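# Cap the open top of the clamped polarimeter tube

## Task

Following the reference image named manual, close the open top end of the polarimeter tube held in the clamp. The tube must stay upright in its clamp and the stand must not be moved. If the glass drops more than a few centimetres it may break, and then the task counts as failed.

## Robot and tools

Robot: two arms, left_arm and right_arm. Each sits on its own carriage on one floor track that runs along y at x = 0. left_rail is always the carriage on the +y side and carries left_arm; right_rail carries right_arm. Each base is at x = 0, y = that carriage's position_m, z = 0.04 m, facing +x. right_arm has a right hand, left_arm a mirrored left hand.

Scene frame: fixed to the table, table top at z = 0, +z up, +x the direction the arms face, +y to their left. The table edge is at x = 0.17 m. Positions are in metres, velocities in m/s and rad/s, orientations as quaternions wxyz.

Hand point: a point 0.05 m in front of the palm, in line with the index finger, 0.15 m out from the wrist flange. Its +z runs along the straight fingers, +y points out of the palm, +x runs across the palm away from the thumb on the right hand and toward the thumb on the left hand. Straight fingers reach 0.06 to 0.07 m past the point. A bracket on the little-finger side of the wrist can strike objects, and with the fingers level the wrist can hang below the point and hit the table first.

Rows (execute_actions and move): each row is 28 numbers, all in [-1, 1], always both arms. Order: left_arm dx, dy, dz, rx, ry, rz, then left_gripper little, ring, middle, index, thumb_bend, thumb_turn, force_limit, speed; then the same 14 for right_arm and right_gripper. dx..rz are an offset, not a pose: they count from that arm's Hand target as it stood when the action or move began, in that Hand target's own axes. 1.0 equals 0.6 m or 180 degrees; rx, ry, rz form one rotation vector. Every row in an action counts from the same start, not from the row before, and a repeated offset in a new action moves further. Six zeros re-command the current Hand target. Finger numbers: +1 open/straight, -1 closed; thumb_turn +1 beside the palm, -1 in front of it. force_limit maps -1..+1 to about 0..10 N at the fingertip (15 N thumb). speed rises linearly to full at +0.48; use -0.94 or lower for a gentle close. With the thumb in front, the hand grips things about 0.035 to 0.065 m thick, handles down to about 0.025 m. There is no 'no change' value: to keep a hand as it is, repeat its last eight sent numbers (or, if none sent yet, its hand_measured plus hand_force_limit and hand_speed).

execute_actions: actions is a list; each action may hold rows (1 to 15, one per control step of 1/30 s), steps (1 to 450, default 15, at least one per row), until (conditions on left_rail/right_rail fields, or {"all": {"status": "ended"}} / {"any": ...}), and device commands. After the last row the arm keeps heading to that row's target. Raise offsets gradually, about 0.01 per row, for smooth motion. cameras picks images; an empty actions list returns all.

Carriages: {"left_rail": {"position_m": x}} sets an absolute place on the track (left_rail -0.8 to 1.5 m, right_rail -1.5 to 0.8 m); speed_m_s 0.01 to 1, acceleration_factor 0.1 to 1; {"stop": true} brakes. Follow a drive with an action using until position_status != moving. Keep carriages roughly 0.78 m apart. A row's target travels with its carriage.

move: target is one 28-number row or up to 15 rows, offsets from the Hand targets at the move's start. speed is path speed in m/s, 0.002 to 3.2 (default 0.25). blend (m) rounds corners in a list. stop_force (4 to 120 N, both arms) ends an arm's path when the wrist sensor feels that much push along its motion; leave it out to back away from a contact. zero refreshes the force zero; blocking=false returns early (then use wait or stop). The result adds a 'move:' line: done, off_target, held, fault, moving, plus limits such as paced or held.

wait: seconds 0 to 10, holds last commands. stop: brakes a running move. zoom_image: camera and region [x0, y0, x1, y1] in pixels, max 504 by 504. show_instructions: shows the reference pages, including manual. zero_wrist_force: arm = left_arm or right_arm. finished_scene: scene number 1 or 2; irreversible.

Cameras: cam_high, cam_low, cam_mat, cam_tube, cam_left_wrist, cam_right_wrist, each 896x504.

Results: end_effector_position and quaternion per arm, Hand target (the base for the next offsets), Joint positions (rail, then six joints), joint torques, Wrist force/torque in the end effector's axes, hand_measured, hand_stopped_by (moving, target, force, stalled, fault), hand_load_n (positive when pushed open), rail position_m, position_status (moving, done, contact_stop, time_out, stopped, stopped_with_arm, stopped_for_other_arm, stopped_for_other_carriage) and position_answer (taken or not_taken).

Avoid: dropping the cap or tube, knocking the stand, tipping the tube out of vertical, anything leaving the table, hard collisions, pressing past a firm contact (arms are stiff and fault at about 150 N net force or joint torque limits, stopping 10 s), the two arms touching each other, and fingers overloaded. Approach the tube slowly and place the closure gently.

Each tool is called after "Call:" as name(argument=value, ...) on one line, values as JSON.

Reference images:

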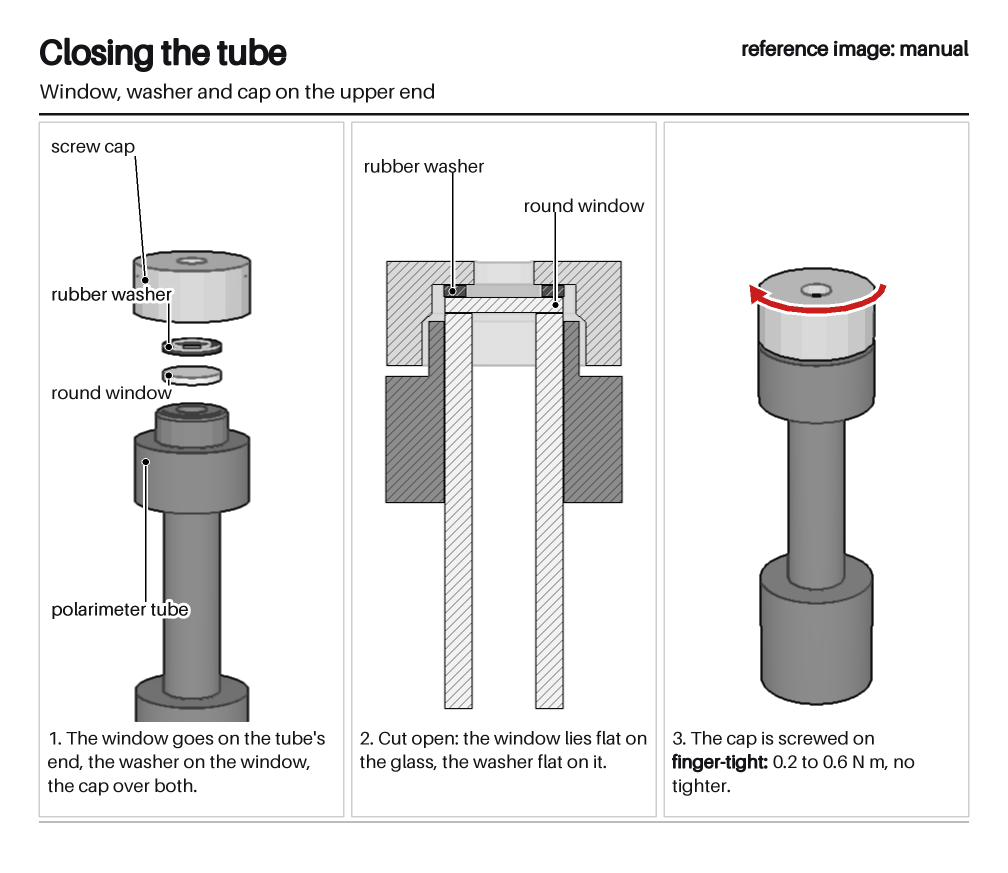

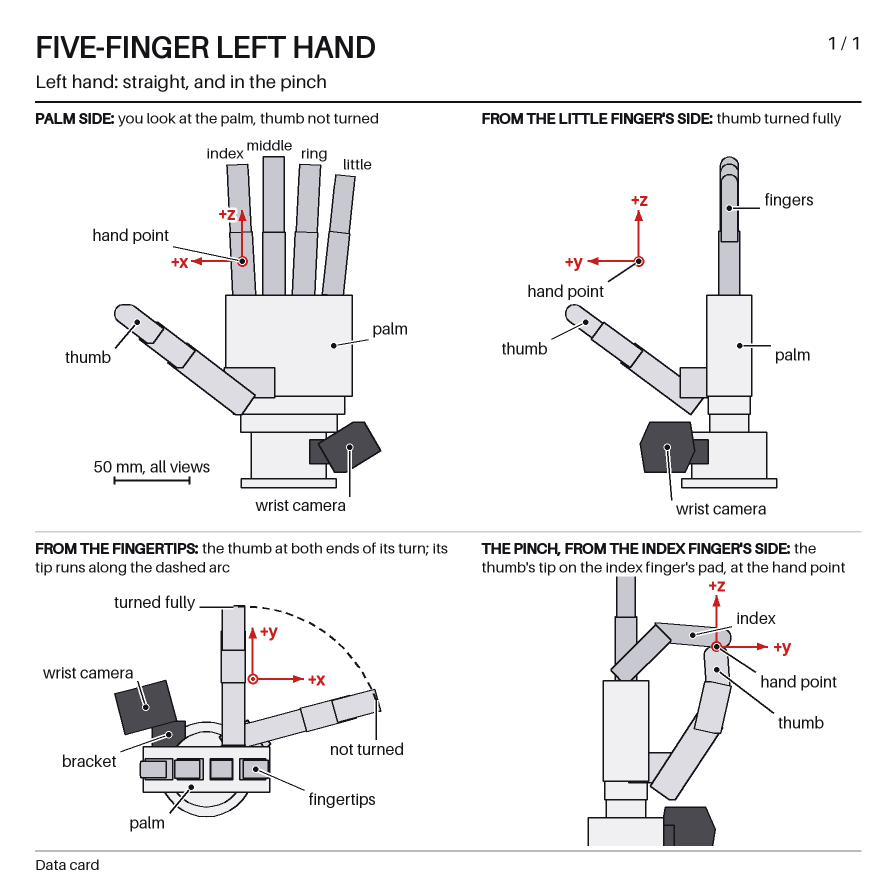

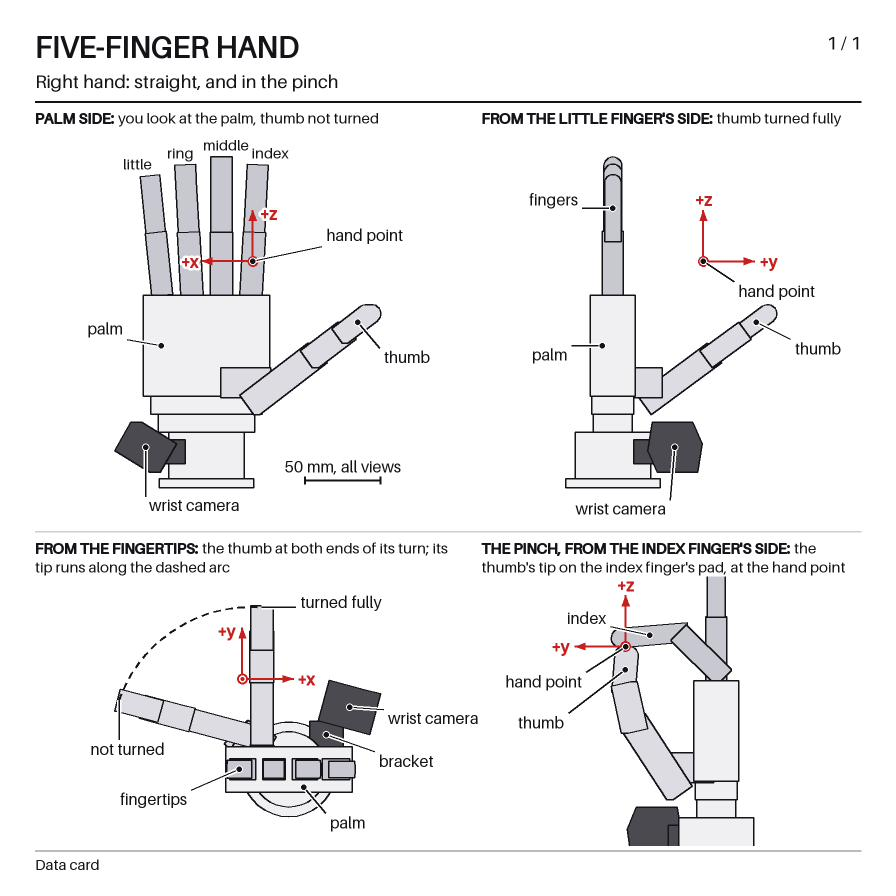

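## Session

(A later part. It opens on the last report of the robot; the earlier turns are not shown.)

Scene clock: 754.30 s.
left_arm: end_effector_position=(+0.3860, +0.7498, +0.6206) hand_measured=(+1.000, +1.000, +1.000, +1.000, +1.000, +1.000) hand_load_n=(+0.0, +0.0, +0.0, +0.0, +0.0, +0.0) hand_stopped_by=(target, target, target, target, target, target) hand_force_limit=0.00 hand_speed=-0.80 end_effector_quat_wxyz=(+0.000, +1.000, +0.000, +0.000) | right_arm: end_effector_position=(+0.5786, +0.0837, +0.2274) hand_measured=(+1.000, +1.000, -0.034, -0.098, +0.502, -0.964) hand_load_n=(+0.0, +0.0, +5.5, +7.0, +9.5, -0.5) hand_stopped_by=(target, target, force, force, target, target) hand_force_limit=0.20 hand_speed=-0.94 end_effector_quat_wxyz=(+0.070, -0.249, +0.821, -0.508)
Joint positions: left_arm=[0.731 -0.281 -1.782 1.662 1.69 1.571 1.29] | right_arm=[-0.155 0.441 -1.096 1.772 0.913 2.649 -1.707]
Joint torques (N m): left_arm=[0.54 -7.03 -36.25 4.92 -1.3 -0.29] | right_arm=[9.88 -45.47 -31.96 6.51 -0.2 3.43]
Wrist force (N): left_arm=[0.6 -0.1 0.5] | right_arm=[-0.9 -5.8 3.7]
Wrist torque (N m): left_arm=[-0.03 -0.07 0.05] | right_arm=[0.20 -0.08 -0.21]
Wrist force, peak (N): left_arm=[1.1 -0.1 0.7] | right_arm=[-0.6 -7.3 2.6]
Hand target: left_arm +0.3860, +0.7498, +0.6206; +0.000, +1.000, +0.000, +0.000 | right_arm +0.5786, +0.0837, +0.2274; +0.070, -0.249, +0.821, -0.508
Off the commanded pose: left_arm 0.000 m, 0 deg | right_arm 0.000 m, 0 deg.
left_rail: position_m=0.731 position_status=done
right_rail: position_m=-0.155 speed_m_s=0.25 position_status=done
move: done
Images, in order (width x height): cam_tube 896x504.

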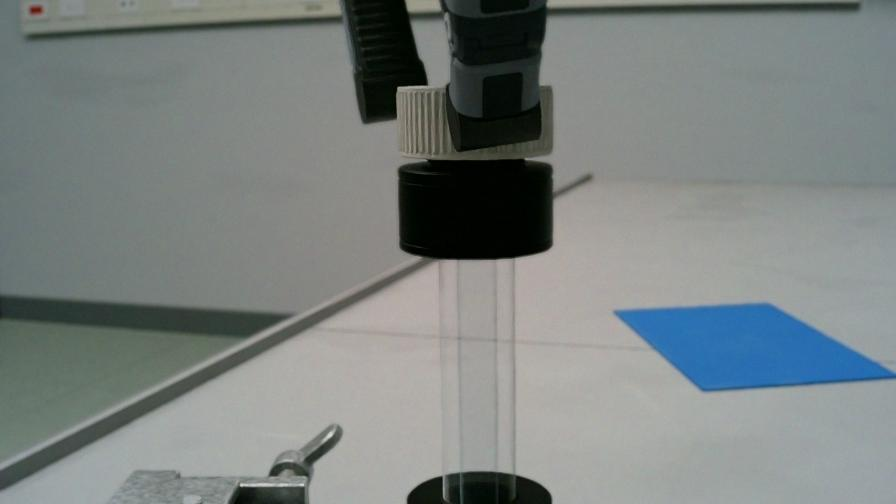

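Call:
move(target=[[0,0,0,0,0,0,1,1,1,1,1,1,0,-0.8,0,0,0,0,0,0,1,1,0.12,0.12,0.5,-0.965,0.1,-0.9],[0,0,0,0,0,0,1,1,1,1,1,1,0,-0.8,0.0001,0.00477,-0.00878,0,0,0,1,1,0.12,0.12,0.5,-0.965,0.1,-0.9],[0,0,0,0,0,0,1,1,1,1,1,1,0,-0.8,0.00397,0.00994,-0.01724,0.0228,-0.1454,-0.0782,1,1,0.12,0.12,0.5,-0.965,0.1,-0.9],[0,0,0,0,0,0,1,1,1,1,1,1,0,-0.8,0.0125,0.01478,-0.02346,0.0452,-0.291,-0.1561,1,1,0.12,0.12,0.5,-0.965,0.1,-0.9],[0,0,0,0,0,0,1,1,1,1,1,1,0,-0.8,0.02415,0.01701,-0.02437,0.0696,-0.4379,-0.2317,1,1,0.12,0.12,0.5,-0.965,0.1,-0.9],[0,0,0,0,0,0,1,1,1,1,1,1,0,-0.8,0.03549,0.01676,-0.02077,0.0924,-0.5857,-0.306,1,1,0.12,0.12,0.5,-0.965,0.1,-0.9],[0,0,0,0,0,0,1,1,1,1,1,1,0,-0.8,0.04362,0.01371,-0.01291,0.1131,-0.7337,-0.3777,1,1,0.12,0.12,0.5,-0.965,0.1,-0.9],[0,0,0,0,0,0,1,1,1,1,1,1,0,-0.8,0.03874,0.01728,-0.02086,0.1131,-0.7337,-0.3777,1,1,0.12,0.12,0.5,-0.965,0.1,-0.9]], speed=[0.02,0.02,0.28,0.28,0.28,0.28,0.28,0.02], blend=[0,0,0.002,0.002,0.002,0.002,0,0], cameras=["cam_tube"])

Call:
zoom_image(camera="cam_tube", region=[390, 60, 560, 180])

Scene clock: 762.63 s.
left_arm: end_effector_position=(+0.3860, +0.7498, +0.6206) hand_measured=(+1.000, +1.000, +1.000, +1.000, +1.000, +1.000) hand_load_n=(+0.0, +0.0, +0.0, +0.0, +0.0, +0.0) hand_stopped_by=(target, target, target, target, target, target) hand_force_limit=0.00 hand_speed=-0.80 end_effector_quat_wxyz=(+0.000, +1.000, +0.000, +0.000) | right_arm: end_effector_position=(+0.5503, +0.0862, +0.2274) hand_measured=(+1.000, +1.000, +0.120, +0.120, +0.500, -0.964) hand_load_n=(+0.0, +0.0, +0.0, +0.0, +3.0, +0.0) hand_stopped_by=(target, target, target, target, target, target) hand_force_limit=0.10 hand_speed=-0.90 end_effector_quat_wxyz=(-0.527, +0.848, +0.022, +0.059)
Joint positions: left_arm=[0.731 -0.281 -1.782 1.662 1.69 1.571 1.29] | right_arm=[-0.155 -0.269 -1.148 1.973 1.105 0.487 -5.252]
Joint torques (N m): left_arm=[1.16 -5.47 -37.07 5.01 -1.51 0.26] | right_arm=[11.64 -72.79 -30.46 0.59 -3.97 3.84]
Wrist force (N): left_arm=[0.7 0.1 0.3] | right_arm=[0.2 -0.2 -4.1]
Wrist torque (N m): left_arm=[0.01 -0.09 0.04] | right_arm=[0.05 0.03 -0.19]
Wrist force, peak (N): left_arm=[1.2 -0.1 0.7] | right_arm=[-0.7 -7.3 2.9]
Hand target: left_arm +0.3860, +0.7498, +0.6206; +0.000, +1.000, +0.000, +0.000 | right_arm +0.5503, +0.0863, +0.2275; -0.527, +0.848, +0.022, +0.059
Off the commanded pose: left_arm 0.000 m, 0 deg | right_arm 0.000 m, 0 deg.
left_rail: position_m=0.731 position_status=done
right_rail: position_m=-0.155 speed_m_s=0.25 position_status=done
move: done
Images, in order (width x height): cam_tube 896x504.

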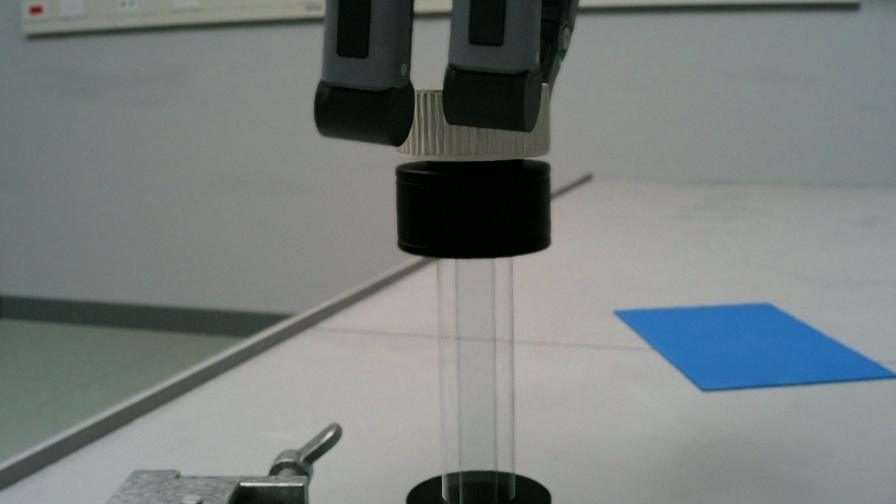

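Scaled by 2.965.

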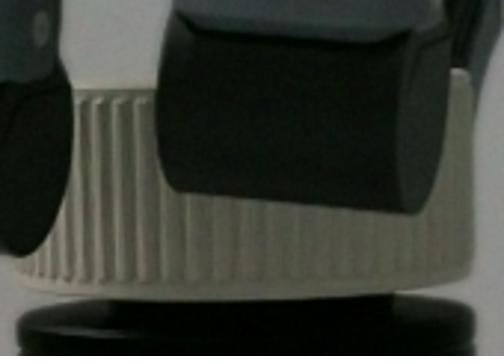

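Call:
execute_actions(actions=[{"rows":[[0,0,0,0,0,0,1,1,1,1,1,1,0,-0.8,0,0,0,0,0,0,1,1,-0.35,-0.35,0.5,-0.965,0.3,-0.94]],"steps":75}])

Call:
move(target=[0,0,0,0,0,0,1,1,1,1,1,1,0,-0.8,0.00775,-0.0032,0.00967,-0.0256,0.1479,0.0731,1,1,-0.35,-0.35,0.5,-0.965,0.3,-0.94], speed=0.08, cameras=["cam_tube"])

Call:
zoom_image(camera="cam_tube", region=[390, 60, 560, 180])

Scene clock: 765.67 s.
left_arm: end_effector_position=(+0.3860, +0.7498, +0.6206) hand_measured=(+1.000, +1.000, +1.000, +1.000, +1.000, +1.000) hand_load_n=(+0.0, +0.0, +0.0, +0.0, +0.0, +0.0) hand_stopped_by=(target, target, target, target, target, target) hand_force_limit=0.00 hand_speed=-0.80 end_effector_quat_wxyz=(+0.000, +1.000, +0.000, +0.000) | right_arm: end_effector_position=(+0.5503, +0.0863, +0.2275) hand_measured=(+1.000, +1.000, -0.034, -0.104, +0.502, -0.964) hand_load_n=(+0.0, +0.0, +5.0, +7.5, +9.5, -0.5) hand_stopped_by=(target, target, force, force, target, target) hand_force_limit=0.30 hand_speed=-0.94 end_effector_quat_wxyz=(-0.527, +0.848, +0.022, +0.059)
Joint positions: left_arm=[0.731 -0.281 -1.782 1.662 1.69 1.571 1.29] | right_arm=[-0.155 -0.269 -1.148 1.973 1.105 0.486 -5.251]
Joint torques (N m): left_arm=[0.38 -5.15 -36.28 4.8 -1.24 -0.04] | right_arm=[-1 -72.36 -30.74 1.07 0.26 2.89]
Wrist force (N): left_arm=[0.8 0.0 0.5] | right_arm=[-0.2 -3.7 -0.1]
Wrist torque (N m): left_arm=[-0.01 -0.11 0.06] | right_arm=[0.11 -0.08 -0.19]
Wrist force, peak (N): left_arm=[1.1 0.1 0.7] | right_arm=[-0.4 -5.1 -0.8]
Hand target: left_arm +0.3860, +0.7498, +0.6206; +0.000, +1.000, +0.000, +0.000 | right_arm +0.5503, +0.0863, +0.2275; -0.527, +0.848, +0.022, +0.059
Off the commanded pose: left_arm 0.000 m, 0 deg | right_arm 0.000 m, 0 deg.
left_rail: position_m=0.731 position_status=done
right_rail: position_m=-0.155 speed_m_s=0.25 position_status=done

Scene clock: 769.60 s.
left_arm: end_effector_position=(+0.3860, +0.7498, +0.6206) hand_measured=(+1.000, +1.000, +1.000, +1.000, +1.000, +1.000) hand_load_n=(+0.0, +0.0, +0.0, +0.0, +0.0, +0.0) hand_stopped_by=(target, target, target, target, target, target) hand_force_limit=0.00 hand_speed=-0.80 end_effector_quat_wxyz=(+0.000, +1.000, +0.000, +0.000) | right_arm: end_effector_position=(+0.5552, +0.0923, +0.2272) hand_measured=(+1.000, +1.000, -0.034, -0.102, +0.502, -0.964) hand_load_n=(+0.0, +0.0, +5.0, +8.0, +10.0, +0.5) hand_stopped_by=(target, target, force, force, target, target) hand_force_limit=0.30 hand_speed=-0.94 end_effector_quat_wxyz=(-0.487, +0.829, -0.198, +0.193)
Joint positions: left_arm=[0.731 -0.281 -1.782 1.662 1.69 1.571 1.29] | right_arm=[-0.155 -0.252 -1.45 2.122 0.292 0.582 -4.161]
Joint torques (N m): left_arm=[1.84 -7.02 -35.8 4.97 -1.02 -0.16] | right_arm=[7.55 -53.86 -23.76 -0.64 3.18 3.17]
Wrist force (N): left_arm=[0.7 0.0 0.2] | right_arm=[-3.2 -4.6 4.0]
Wrist torque (N m): left_arm=[0.00 -0.10 0.05] | right_arm=[0.24 -0.08 -0.24]
Wrist force, peak (N): left_arm=[0.9 -0.1 0.9] | right_arm=[-6.0 -5.1 4.5]
Hand target: left_arm +0.3860, +0.7498, +0.6206; +0.000, +1.000, +0.000, +0.000 | right_arm +0.5552, +0.0923, +0.2272; -0.487, +0.829, -0.198, +0.193
Off the commanded pose: left_arm 0.000 m, 0 deg | right_arm 0.000 m, 0 deg.
left_rail: position_m=0.731 position_status=done
right_rail: position_m=-0.155 speed_m_s=0.25 position_status=done
move: done
Images, in order (width x height): cam_tube 896x504.

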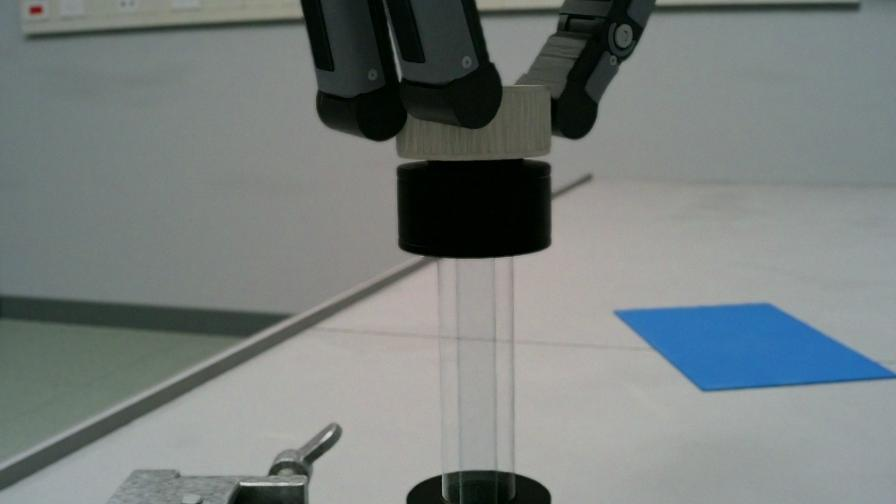

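Scaled by 2.965.

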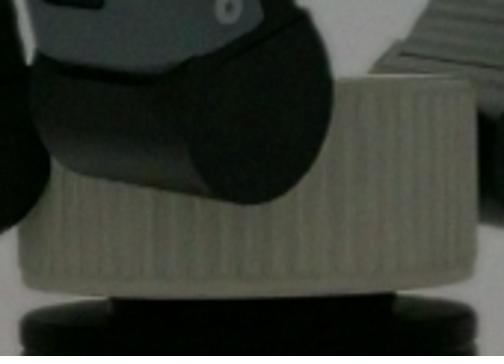

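Call:
move(target=[0,0,0,0,0,0,1,1,1,1,1,1,0,-0.8,0.00702,-0.00362,0.0099,-0.0251,0.1466,0.0757,1,1,-0.35,-0.35,0.5,-0.965,0.3,-0.94], speed=0.08, cameras=["cam_tube"])

Call:
zoom_image(camera="cam_tube", region=[390, 60, 560, 180])

Scene clock: 774.47 s.
left_arm: end_effector_position=(+0.3860, +0.7498, +0.6206) hand_measured=(+1.000, +1.000, +1.000, +1.000, +1.000, +1.000) hand_load_n=(+0.0, +0.0, +0.0, +0.0, +0.0, +0.0) hand_stopped_by=(target, target, target, target, target, target) hand_force_limit=0.00 hand_speed=-0.80 end_effector_quat_wxyz=(+0.000, +1.000, +0.000, +0.000) | right_arm: end_effector_position=(+0.5621, +0.0954, +0.2270) hand_measured=(+1.000, +1.000, -0.034, -0.102, +0.502, -0.964) hand_load_n=(+0.0, +0.0, +5.5, +7.5, +10.0, +0.5) hand_stopped_by=(target, target, force, force, target, target) hand_force_limit=0.30 hand_speed=-0.94 end_effector_quat_wxyz=(-0.416, +0.752, -0.407, +0.310)
Joint positions: left_arm=[0.731 -0.281 -1.782 1.662 1.69 1.571 1.29] | right_arm=[-0.155 -0.082 -1.637 2.235 -0.058 1.118 -3.543]
Joint torques (N m): left_arm=[2.24 -4.7 -37.07 4.66 -1.64 0.08] | right_arm=[0.93 -43.19 -23.53 -1.32 3.33 3.26]
Wrist force (N): left_arm=[0.8 -0.1 0.4] | right_arm=[-3.8 -6.1 3.8]
Wrist torque (N m): left_arm=[-0.01 -0.10 0.06] | right_arm=[0.29 0.00 -0.28]
Wrist force, peak (N): left_arm=[1.1 0.3 0.6] | right_arm=[-6.8 -5.3 6.6]
Hand target: left_arm +0.3860, +0.7498, +0.6206; +0.000, +1.000, +0.000, +0.000 | right_arm +0.5621, +0.0954, +0.2270; -0.416, +0.752, -0.407, +0.310
Off the commanded pose: left_arm 0.000 m, 0 deg | right_arm 0.000 m, 0 deg.
left_rail: position_m=0.731 position_status=done
right_rail: position_m=-0.155 speed_m_s=0.25 position_status=done
move: done
Images, in order (width x height): cam_tube 896x504.

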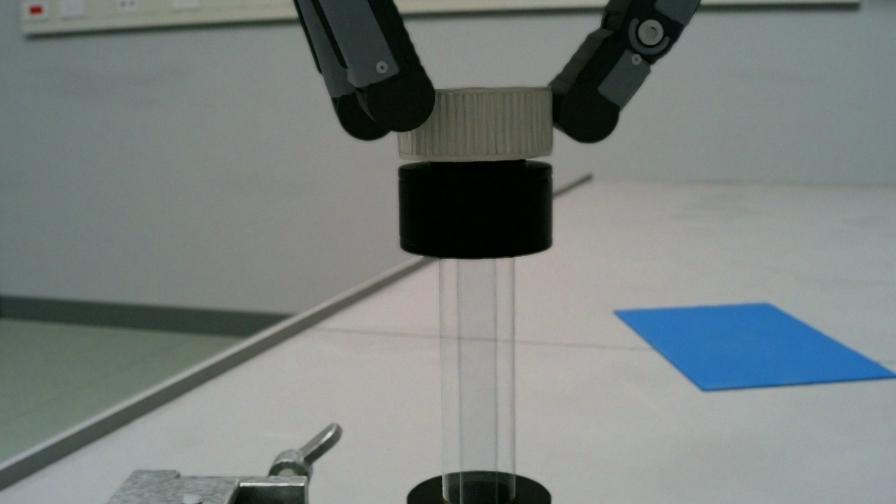

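Scaled by 2.965.

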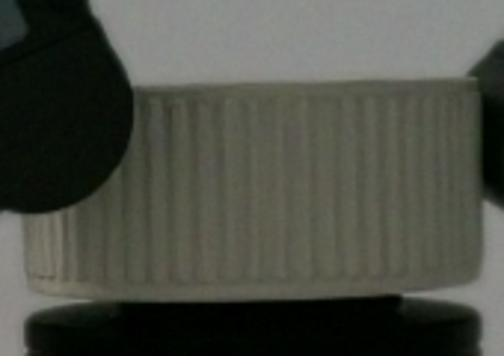

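Call:
move(target=[0,0,0,0,0,0,1,1,1,1,1,1,0,-0.8,0.00638,-0.00392,0.01022,-0.0262,0.1463,0.077,1,1,-0.35,-0.35,0.5,-0.965,0.3,-0.94], speed=0.08, cameras=["cam_tube"])

Call:
zoom_image(camera="cam_tube", region=[390, 60, 560, 180])

Scene clock: 778.63 s.
left_arm: end_effector_position=(+0.3860, +0.7498, +0.6206) hand_measured=(+1.000, +1.000, +1.000, +1.000, +1.000, +1.000) hand_load_n=(+0.0, +0.0, +0.0, +0.0, +0.0, +0.0) hand_stopped_by=(target, target, target, target, target, target) hand_force_limit=0.00 hand_speed=-0.80 end_effector_quat_wxyz=(+0.000, +1.000, +0.000, +0.000) | right_arm: end_effector_position=(+0.5697, +0.0951, +0.2267) hand_measured=(+1.000, +1.000, -0.034, -0.102, +0.502, -0.964) hand_load_n=(+0.0, +0.0, +5.0, +7.0, +10.5, -1.0) hand_stopped_by=(target, target, force, force, target, target) hand_force_limit=0.30 hand_speed=-0.94 end_effector_quat_wxyz=(-0.315, +0.624, -0.590, +0.404)
Joint positions: left_arm=[0.731 -0.281 -1.782 1.662 1.69 1.571 1.29] | right_arm=[-0.155 0.191 -1.589 2.181 -0.079 1.821 -3.153]
Joint torques (N m): left_arm=[1.27 -6.25 -36.75 4.9 -1.5 0.05] | right_arm=[6.71 -13 -34.82 5.14 3.74 3.09]
Wrist force (N): left_arm=[0.6 0.2 0.5] | right_arm=[-1.2 -5.8 2.9]
Wrist torque (N m): left_arm=[0.02 -0.08 0.04] | right_arm=[0.31 -0.04 -0.26]
Wrist force, peak (N): left_arm=[1.2 -0.2 0.4] | right_arm=[-5.4 -8.2 4.8]
Hand target: left_arm +0.3860, +0.7498, +0.6206; +0.000, +1.000, +0.000, +0.000 | right_arm +0.5697, +0.0951, +0.2267; -0.315, +0.624, -0.590, +0.404
Off the commanded pose: left_arm 0.000 m, 0 deg | right_arm 0.000 m, 0 deg.
left_rail: position_m=0.731 position_status=done
right_rail: position_m=-0.155 speed_m_s=0.25 position_status=done
move: done
Images, in order (width x height): cam_tube 896x504.

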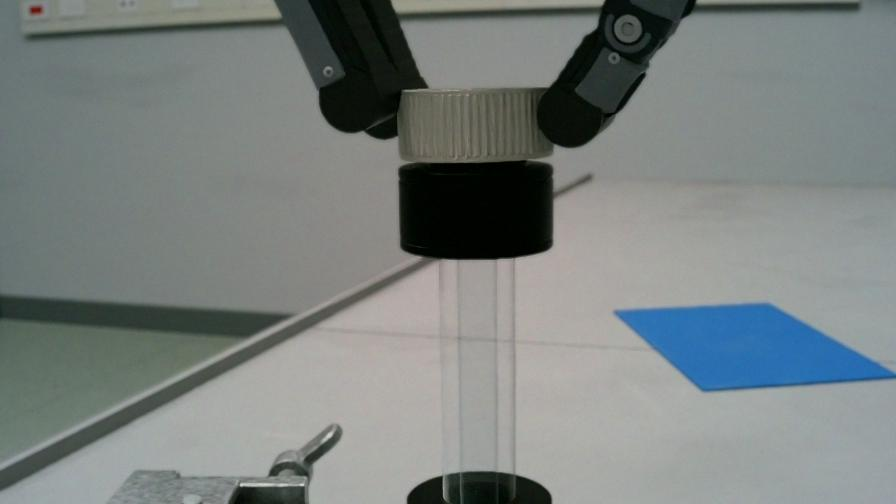

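Scaled by 2.965.

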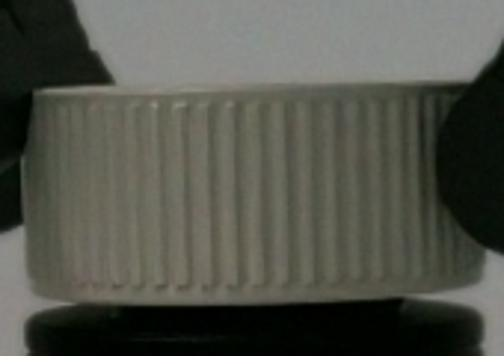

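Call:
execute_actions(actions=[], cameras=["all"])

Call:
zoom_image(camera="cam_right_wrist", region=[440, 150, 640, 290])

Call:
zoom_image(camera="cam_tube", region=[430, 130, 520, 190])

Scene clock: 779.23 s.
left_arm: end_effector_position=(+0.3860, +0.7498, +0.6206) hand_measured=(+1.000, +1.000, +1.000, +1.000, +1.000, +1.000) hand_load_n=(+0.0, +0.0, +0.0, +0.0, +0.0, +0.0) hand_stopped_by=(target, target, target, target, target, target) hand_force_limit=0.00 hand_speed=-0.80 end_effector_quat_wxyz=(+0.000, +1.000, +0.000, +0.000) | right_arm: end_effector_position=(+0.5697, +0.0951, +0.2267) hand_measured=(+1.000, +1.000, -0.034, -0.102, +0.502, -0.964) hand_load_n=(+0.0, +0.0, +5.0, +7.0, +10.5, -1.0) hand_stopped_by=(target, target, force, force, target, target) hand_force_limit=0.30 hand_speed=-0.94 end_effector_quat_wxyz=(-0.315, +0.624, -0.590, +0.404)
Joint positions: left_arm=[0.731 -0.281 -1.782 1.662 1.69 1.571 1.29] | right_arm=[-0.155 0.192 -1.589 2.18 -0.079 1.821 -3.153]
Joint velocities: within noise
Joint torques (N m): left_arm=[1.28 -5.36 -36.81 4.79 -1.65 0.09] | right_arm=[6.74 -14.08 -34.2 5.06 3.29 2.97]
Wrist force (N): left_arm=[0.8 0.1 0.2] | right_arm=[-1.2 -6.2 2.5]
Wrist torque (N m): left_arm=[0.01 -0.11 0.05] | right_arm=[0.35 -0.01 -0.26]
Wrist force, peak (N): left_arm=[0.9 0.1 0.8] | right_arm=[-1.0 -7.0 2.3]
Hand target: left_arm +0.3860, +0.7498, +0.6206; +0.000, +1.000, +0.000, +0.000 | right_arm +0.5697, +0.0951, +0.2267; -0.315, +0.624, -0.590, +0.404
Off the commanded pose: left_arm 0.000 m, 0 deg | right_arm 0.000 m, 0 deg.
left_rail: position_m=0.731 position_status=done
right_rail: position_m=-0.155 speed_m_s=0.25 position_status=done
camera_calibration:
cam_right_wrist: T_world_to_cam=[[-0.468847, -0.372271, -0.800997, 0.484374], [-0.546328, 0.83479, -0.0681951, 0.244758], [0.694052, 0.405634, -0.594772, -0.18372], [0, 0, 0, 1]] pos_world=[0.488327, 0.0505201, 0.295402]

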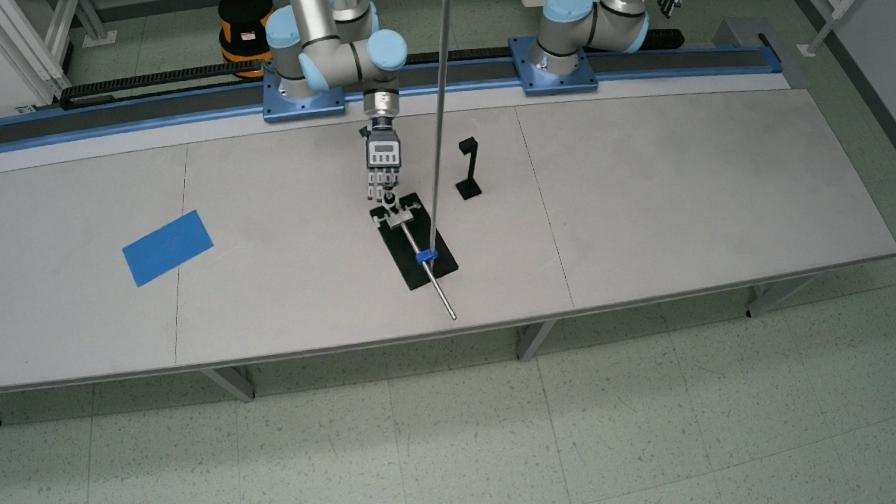

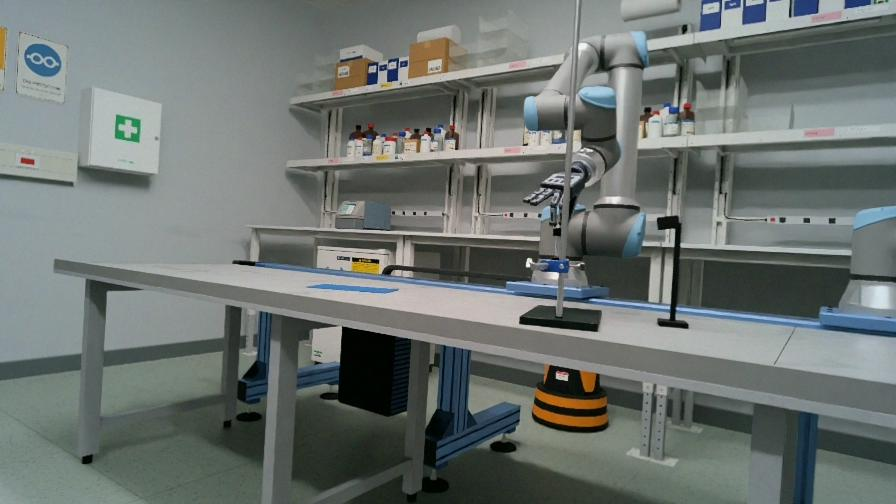

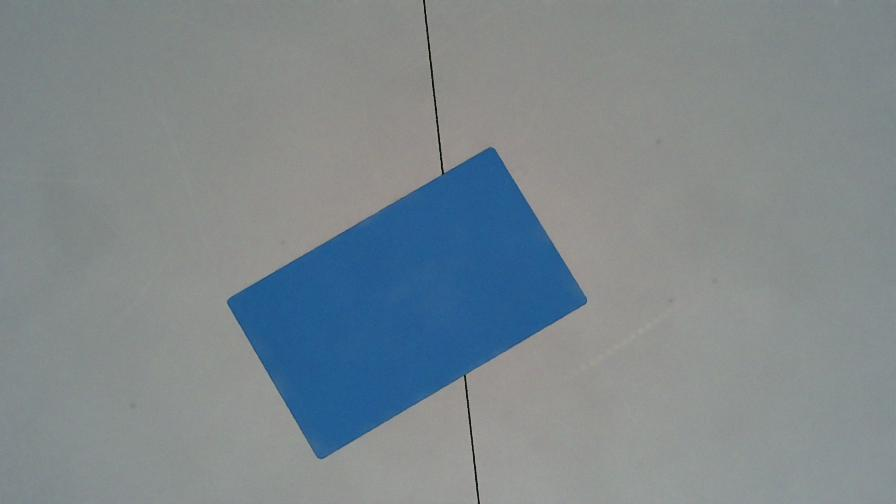

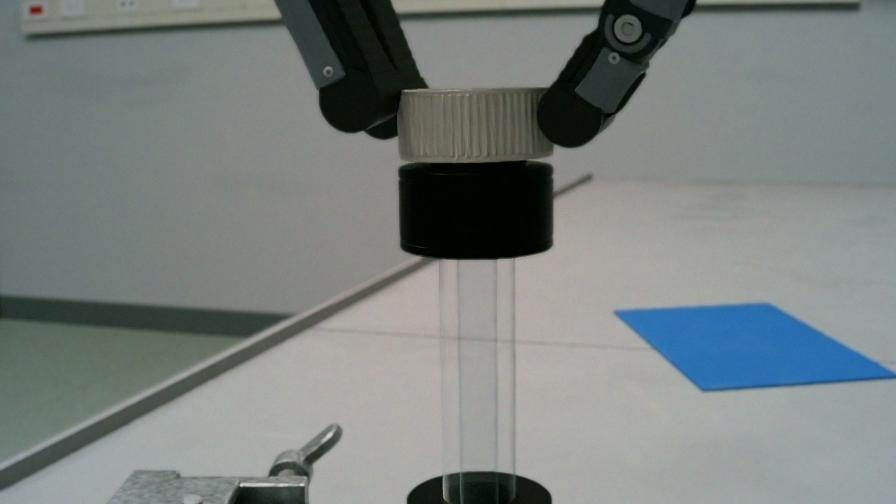

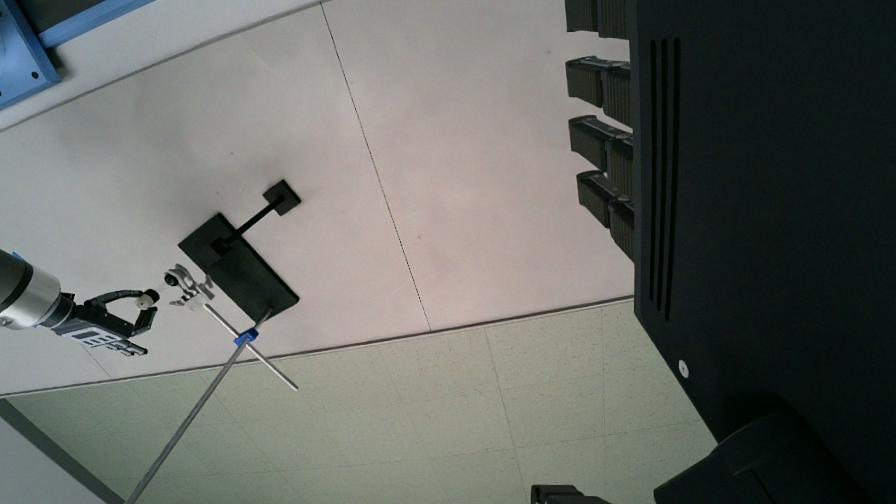

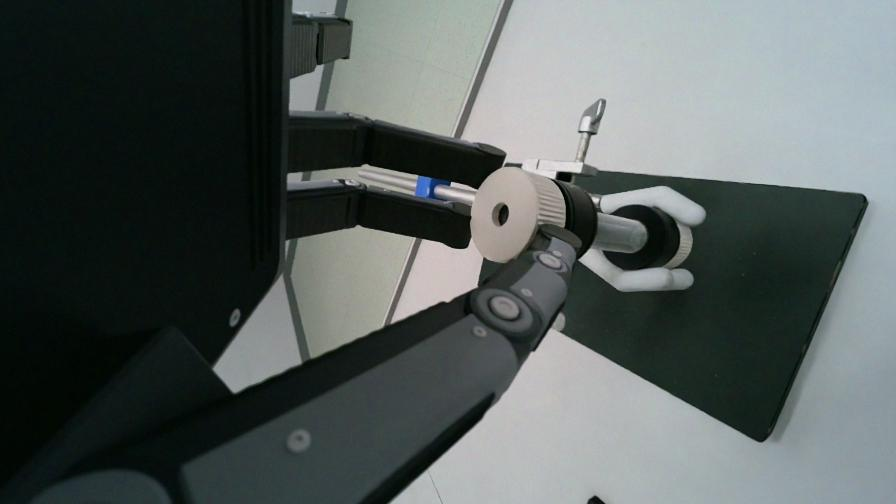

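Scaled by 2.520.

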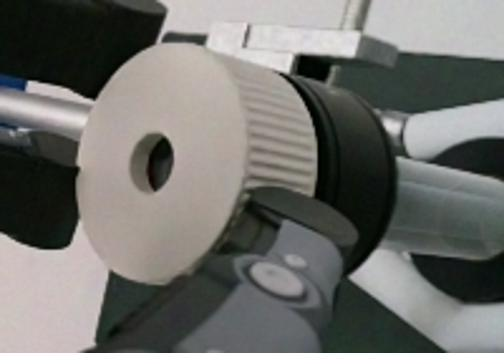

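Scaled by 5.600.

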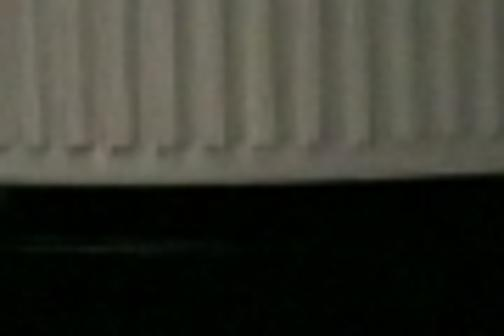

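Call:
move(target=[0,0,0,0,0,0,1,1,1,1,1,1,0,-0.8,0.00742,-0.00385,0.00963,-0.0231,0.1458,0.0784,1,1,-0.35,-0.35,0.5,-0.965,0.3,-0.94], speed=0.08, cameras=["cam_tube"])

Call:
zoom_image(camera="cam_tube", region=[390, 60, 560, 180])

Scene clock: 783.40 s.
left_arm: end_effector_position=(+0.3860, +0.7498, +0.6206) hand_measured=(+1.000, +1.000, +1.000, +1.000, +1.000, +1.000) hand_load_n=(+0.0, +0.0, +0.0, +0.0, +0.0, +0.0) hand_stopped_by=(target, target, target, target, target, target) hand_force_limit=0.00 hand_speed=-0.80 end_effector_quat_wxyz=(+0.000, +1.000, +0.000, +0.000) | right_arm: end_effector_position=(+0.5758, +0.0905, +0.2265) hand_measured=(+1.000, +1.000, -0.034, -0.102, +0.502, -0.964) hand_load_n=(+0.0, +0.0, +4.5, +7.0, +10.5, -0.5) hand_stopped_by=(target, target, force, force, target, target) hand_force_limit=0.30 hand_speed=-0.94 end_effector_quat_wxyz=(+0.198, -0.451, +0.732, -0.472)
Joint positions: left_arm=[0.731 -0.281 -1.782 1.662 1.69 1.571 1.29] | right_arm=[-0.155 0.382 -1.382 1.993 0.179 2.405 -2.655]
Joint torques (N m): left_arm=[1.38 -5.24 -36.6 4.72 -1.55 -0.15] | right_arm=[7.57 -27.42 -34.71 5.86 3.25 3.32]
Wrist force (N): left_arm=[0.9 0.0 0.6] | right_arm=[-1.9 -6.7 3.0]
Wrist torque (N m): left_arm=[-0.01 -0.12 0.06] | right_arm=[0.21 0.00 -0.27]
Wrist force, peak (N): left_arm=[1.1 0.2 0.7] | right_arm=[-5.1 -6.7 4.4]
Hand target: left_arm +0.3860, +0.7498, +0.6206; +0.000, +1.000, +0.000, +0.000 | right_arm +0.5758, +0.0905, +0.2265; +0.198, -0.451, +0.732, -0.472
Off the commanded pose: left_arm 0.000 m, 0 deg | right_arm 0.000 m, 0 deg.
left_rail: position_m=0.731 position_status=done
right_rail: position_m=-0.155 speed_m_s=0.25 position_status=done
move: done
Images, in order (width x height): cam_tube 896x504.

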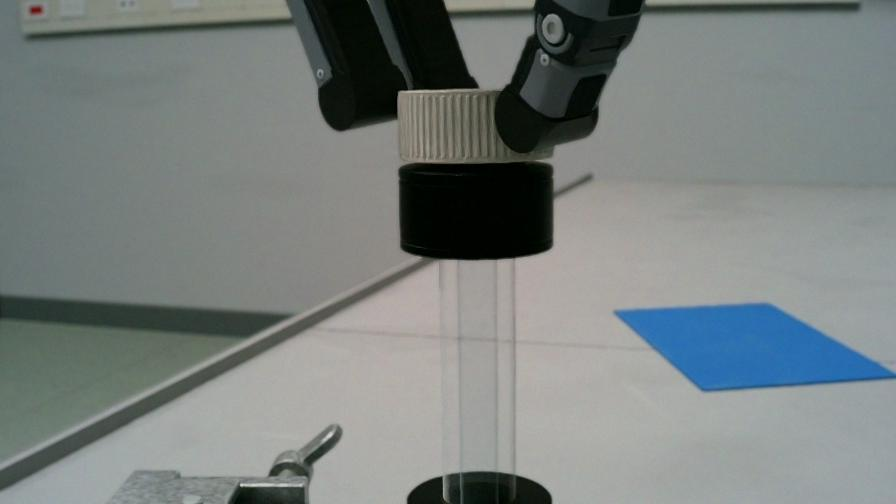

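Scaled by 2.965.

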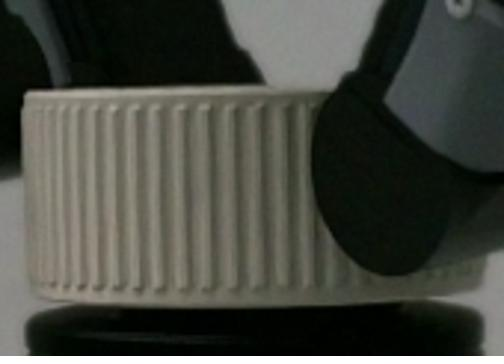

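Call:
move(target=[0,0,0,0,0,0,1,1,1,1,1,1,0,-0.8,0.00716,-0.0039,0.00893,-0.0229,0.1455,0.0781,1,1,-0.35,-0.35,0.5,-0.965,0.3,-0.94], speed=0.08, cameras=["cam_tube"])

Call:
zoom_image(camera="cam_tube", region=[390, 60, 560, 180])

Scene clock: 787.87 s.
left_arm: end_effector_position=(+0.3860, +0.7498, +0.6206) hand_measured=(+1.000, +1.000, +1.000, +1.000, +1.000, +1.000) hand_load_n=(+0.0, +0.0, +0.0, +0.0, +0.0, +0.0) hand_stopped_by=(target, target, target, target, target, target) hand_force_limit=0.00 hand_speed=-0.80 end_effector_quat_wxyz=(+0.000, +1.000, +0.000, +0.000) | right_arm: end_effector_position=(+0.5785, +0.0837, +0.2266) hand_measured=(+1.000, +1.000, -0.034, -0.102, +0.502, -0.964) hand_load_n=(+0.0, +0.0, +5.5, +7.5, +9.5, +0.5) hand_stopped_by=(target, target, force, force, target, target) hand_force_limit=0.30 hand_speed=-0.94 end_effector_quat_wxyz=(+0.067, -0.247, +0.823, -0.507)
Joint positions: left_arm=[0.731 -0.281 -1.782 1.662 1.69 1.571 1.29] | right_arm=[-0.155 0.44 -1.092 1.769 0.926 2.645 -1.696]
Joint torques (N m): left_arm=[2.73 -5.09 -36.98 4.98 -1.15 0.2] | right_arm=[8.56 -43.76 -31.85 6.61 -2.72 3.02]
Wrist force (N): left_arm=[0.9 -0.1 0.3] | right_arm=[-3.7 -6.7 5.4]
Wrist torque (N m): left_arm=[0.00 -0.12 0.06] | right_arm=[0.21 -0.05 -0.21]
Wrist force, peak (N): left_arm=[1.1 0.2 0.7] | right_arm=[-3.3 -8.0 4.6]
Hand target: left_arm +0.3860, +0.7498, +0.6206; +0.000, +1.000, +0.000, +0.000 | right_arm +0.5785, +0.0837, +0.2266; +0.067, -0.247, +0.823, -0.507
Off the commanded pose: left_arm 0.000 m, 0 deg | right_arm 0.000 m, 0 deg.
left_rail: position_m=0.731 position_status=done
right_rail: position_m=-0.155 speed_m_s=0.25 position_status=done
move: done
Images, in order (width x height): cam_tube 896x504.

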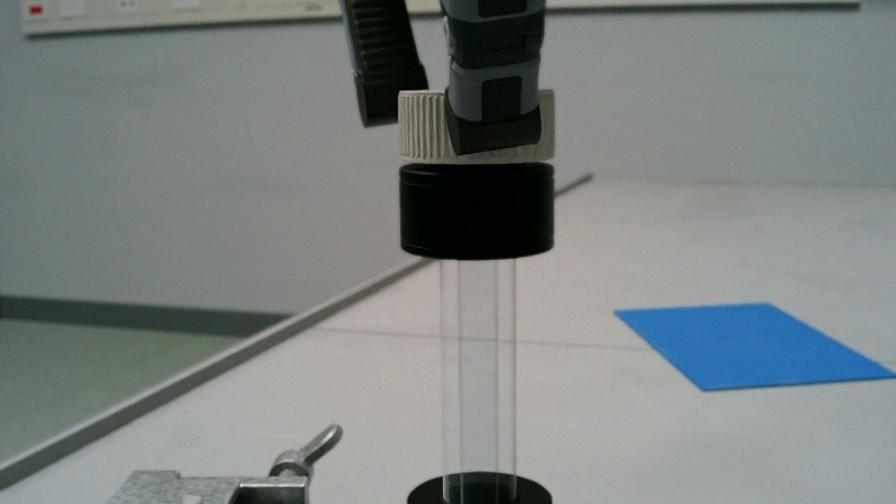

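Scaled by 2.965.

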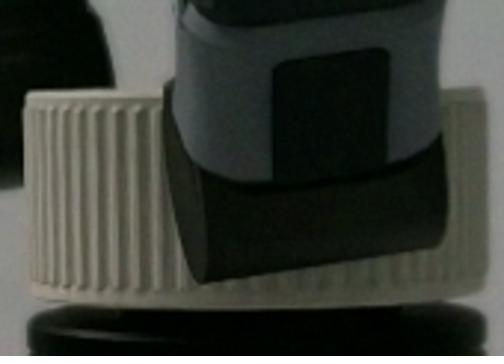

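Call:
move(target=[[0,0,0,0,0,0,1,1,1,1,1,1,0,-0.8,0,0,0,0,0,0,1,1,0.12,0.12,0.5,-0.965,0.1,-0.9],[0,0,0,0,0,0,1,1,1,1,1,1,0,-0.8,0.0001,0.00477,-0.00878,0,0,0,1,1,0.12,0.12,0.5,-0.965,0.1,-0.9],[0,0,0,0,0,0,1,1,1,1,1,1,0,-0.8,0.00399,0.0098,-0.01732,0.0228,-0.1454,-0.0782,1,1,0.12,0.12,0.5,-0.965,0.1,-0.9],[0,0,0,0,0,0,1,1,1,1,1,1,0,-0.8,0.01254,0.01449,-0.02362,0.0452,-0.291,-0.1561,1,1,0.12,0.12,0.5,-0.965,0.1,-0.9],[0,0,0,0,0,0,1,1,1,1,1,1,0,-0.8,0.02419,0.01672,-0.02453,0.0696,-0.4379,-0.2317,1,1,0.12,0.12,0.5,-0.965,0.1,-0.9],[0,0,0,0,0,0,1,1,1,1,1,1,0,-0.8,0.03553,0.01647,-0.02093,0.0924,-0.5857,-0.306,1,1,0.12,0.12,0.5,-0.965,0.1,-0.9],[0,0,0,0,0,0,1,1,1,1,1,1,0,-0.8,0.04366,0.01342,-0.01307,0.1131,-0.7337,-0.3777,1,1,0.12,0.12,0.5,-0.965,0.1,-0.9]], speed=[0.02,0.02,0.28,0.28,0.28,0.28,0.28], blend=[0,0,0.002,0.002,0.002,0.002,0], cameras=["cam_tube","cam_right_wrist"])

Call:
zoom_image(camera="cam_tube", region=[390, 60, 560, 180])

Call:
zoom_image(camera="cam_right_wrist", region=[440, 150, 620, 270])

Scene clock: 796.60 s.
left_arm: end_effector_position=(+0.3860, +0.7498, +0.6206) hand_measured=(+1.000, +1.000, +1.000, +1.000, +1.000, +1.000) hand_load_n=(+0.0, +0.0, +0.0, +0.0, -0.5, +0.0) hand_stopped_by=(target, target, target, target, target, target) hand_force_limit=0.00 hand_speed=-0.80 end_effector_quat_wxyz=(+0.000, +1.000, +0.000, +0.000) | right_arm: end_effector_position=(+0.5502, +0.0805, +0.2270) hand_measured=(+1.000, +1.000, +0.120, +0.120, +0.500, -0.964) hand_load_n=(+0.0, +0.0, +0.0, +0.0, +0.0, +0.5) hand_stopped_by=(target, target, target, target, target, target) hand_force_limit=0.10 hand_speed=-0.90 end_effector_quat_wxyz=(-0.528, +0.847, +0.018, +0.059)
Joint positions: left_arm=[0.731 -0.281 -1.782 1.662 1.69 1.571 1.29] | right_arm=[-0.155 -0.28 -1.147 1.977 1.114 0.488 -5.261]
Joint torques (N m): left_arm=[1.15 -6.96 -36.47 4.7 -1.55 -0.09] | right_arm=[7.86 -40.21 -30.74 6.86 1.39 -3.72]
Wrist force (N): left_arm=[0.7 -0.2 0.6] | right_arm=[0.2 -0.2 1.0]
Wrist torque (N m): left_arm=[-0.04 -0.09 0.06] | right_arm=[0.10 -0.04 0.04]
Wrist force, peak (N): left_arm=[1.2 -0.2 0.6] | right_arm=[-3.3 -8.3 4.7]
Hand target: left_arm +0.3860, +0.7498, +0.6206; +0.000, +1.000, +0.000, +0.000 | right_arm +0.5502, +0.0805, +0.2270; -0.528, +0.847, +0.018, +0.058
Off the commanded pose: left_arm 0.000 m, 0 deg | right_arm 0.000 m, 0 deg.
left_rail: position_m=0.731 position_status=done
right_rail: position_m=-0.155 speed_m_s=0.25 position_status=done
move: done
camera_calibration:
cam_right_wrist: T_world_to_cam=[[0.360614, -0.433649, -0.825776, 0.0243431], [-0.837626, -0.540024, -0.0822001, 0.520469], [-0.410293, 0.721334, -0.557975, 0.409723], [0, 0, 0, 1]] pos_world=[0.595287, -0.00392574, 0.2915]
Images, in order (width x height): cam_tube 896x504, cam_right_wrist 896x504.

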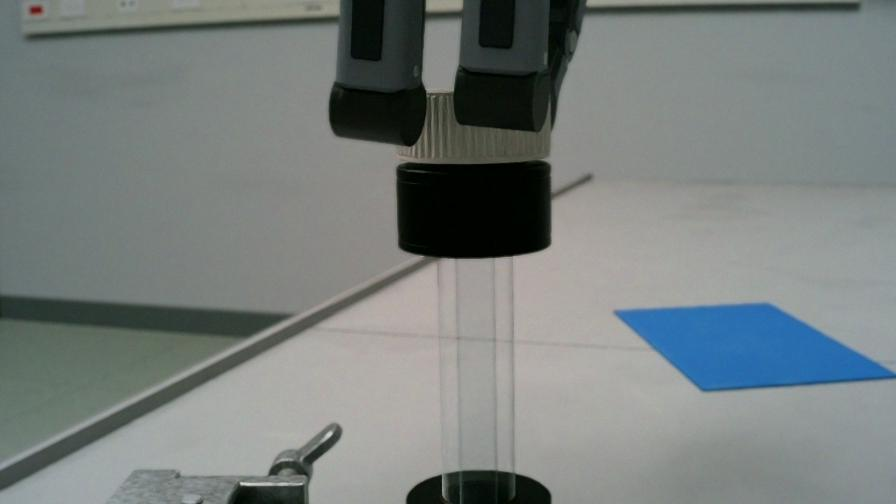

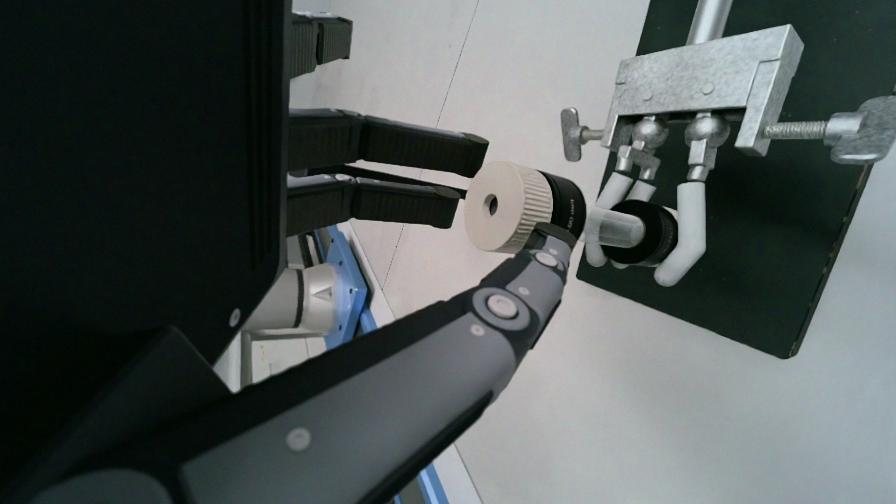

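Scaled by 2.965.

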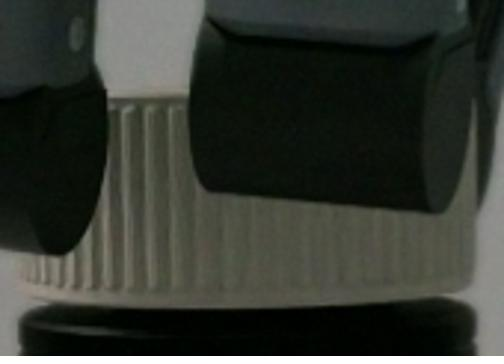

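Scaled by 2.800.

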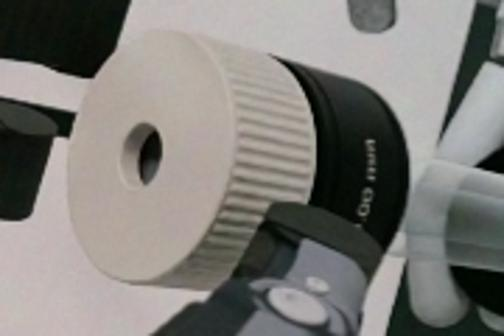

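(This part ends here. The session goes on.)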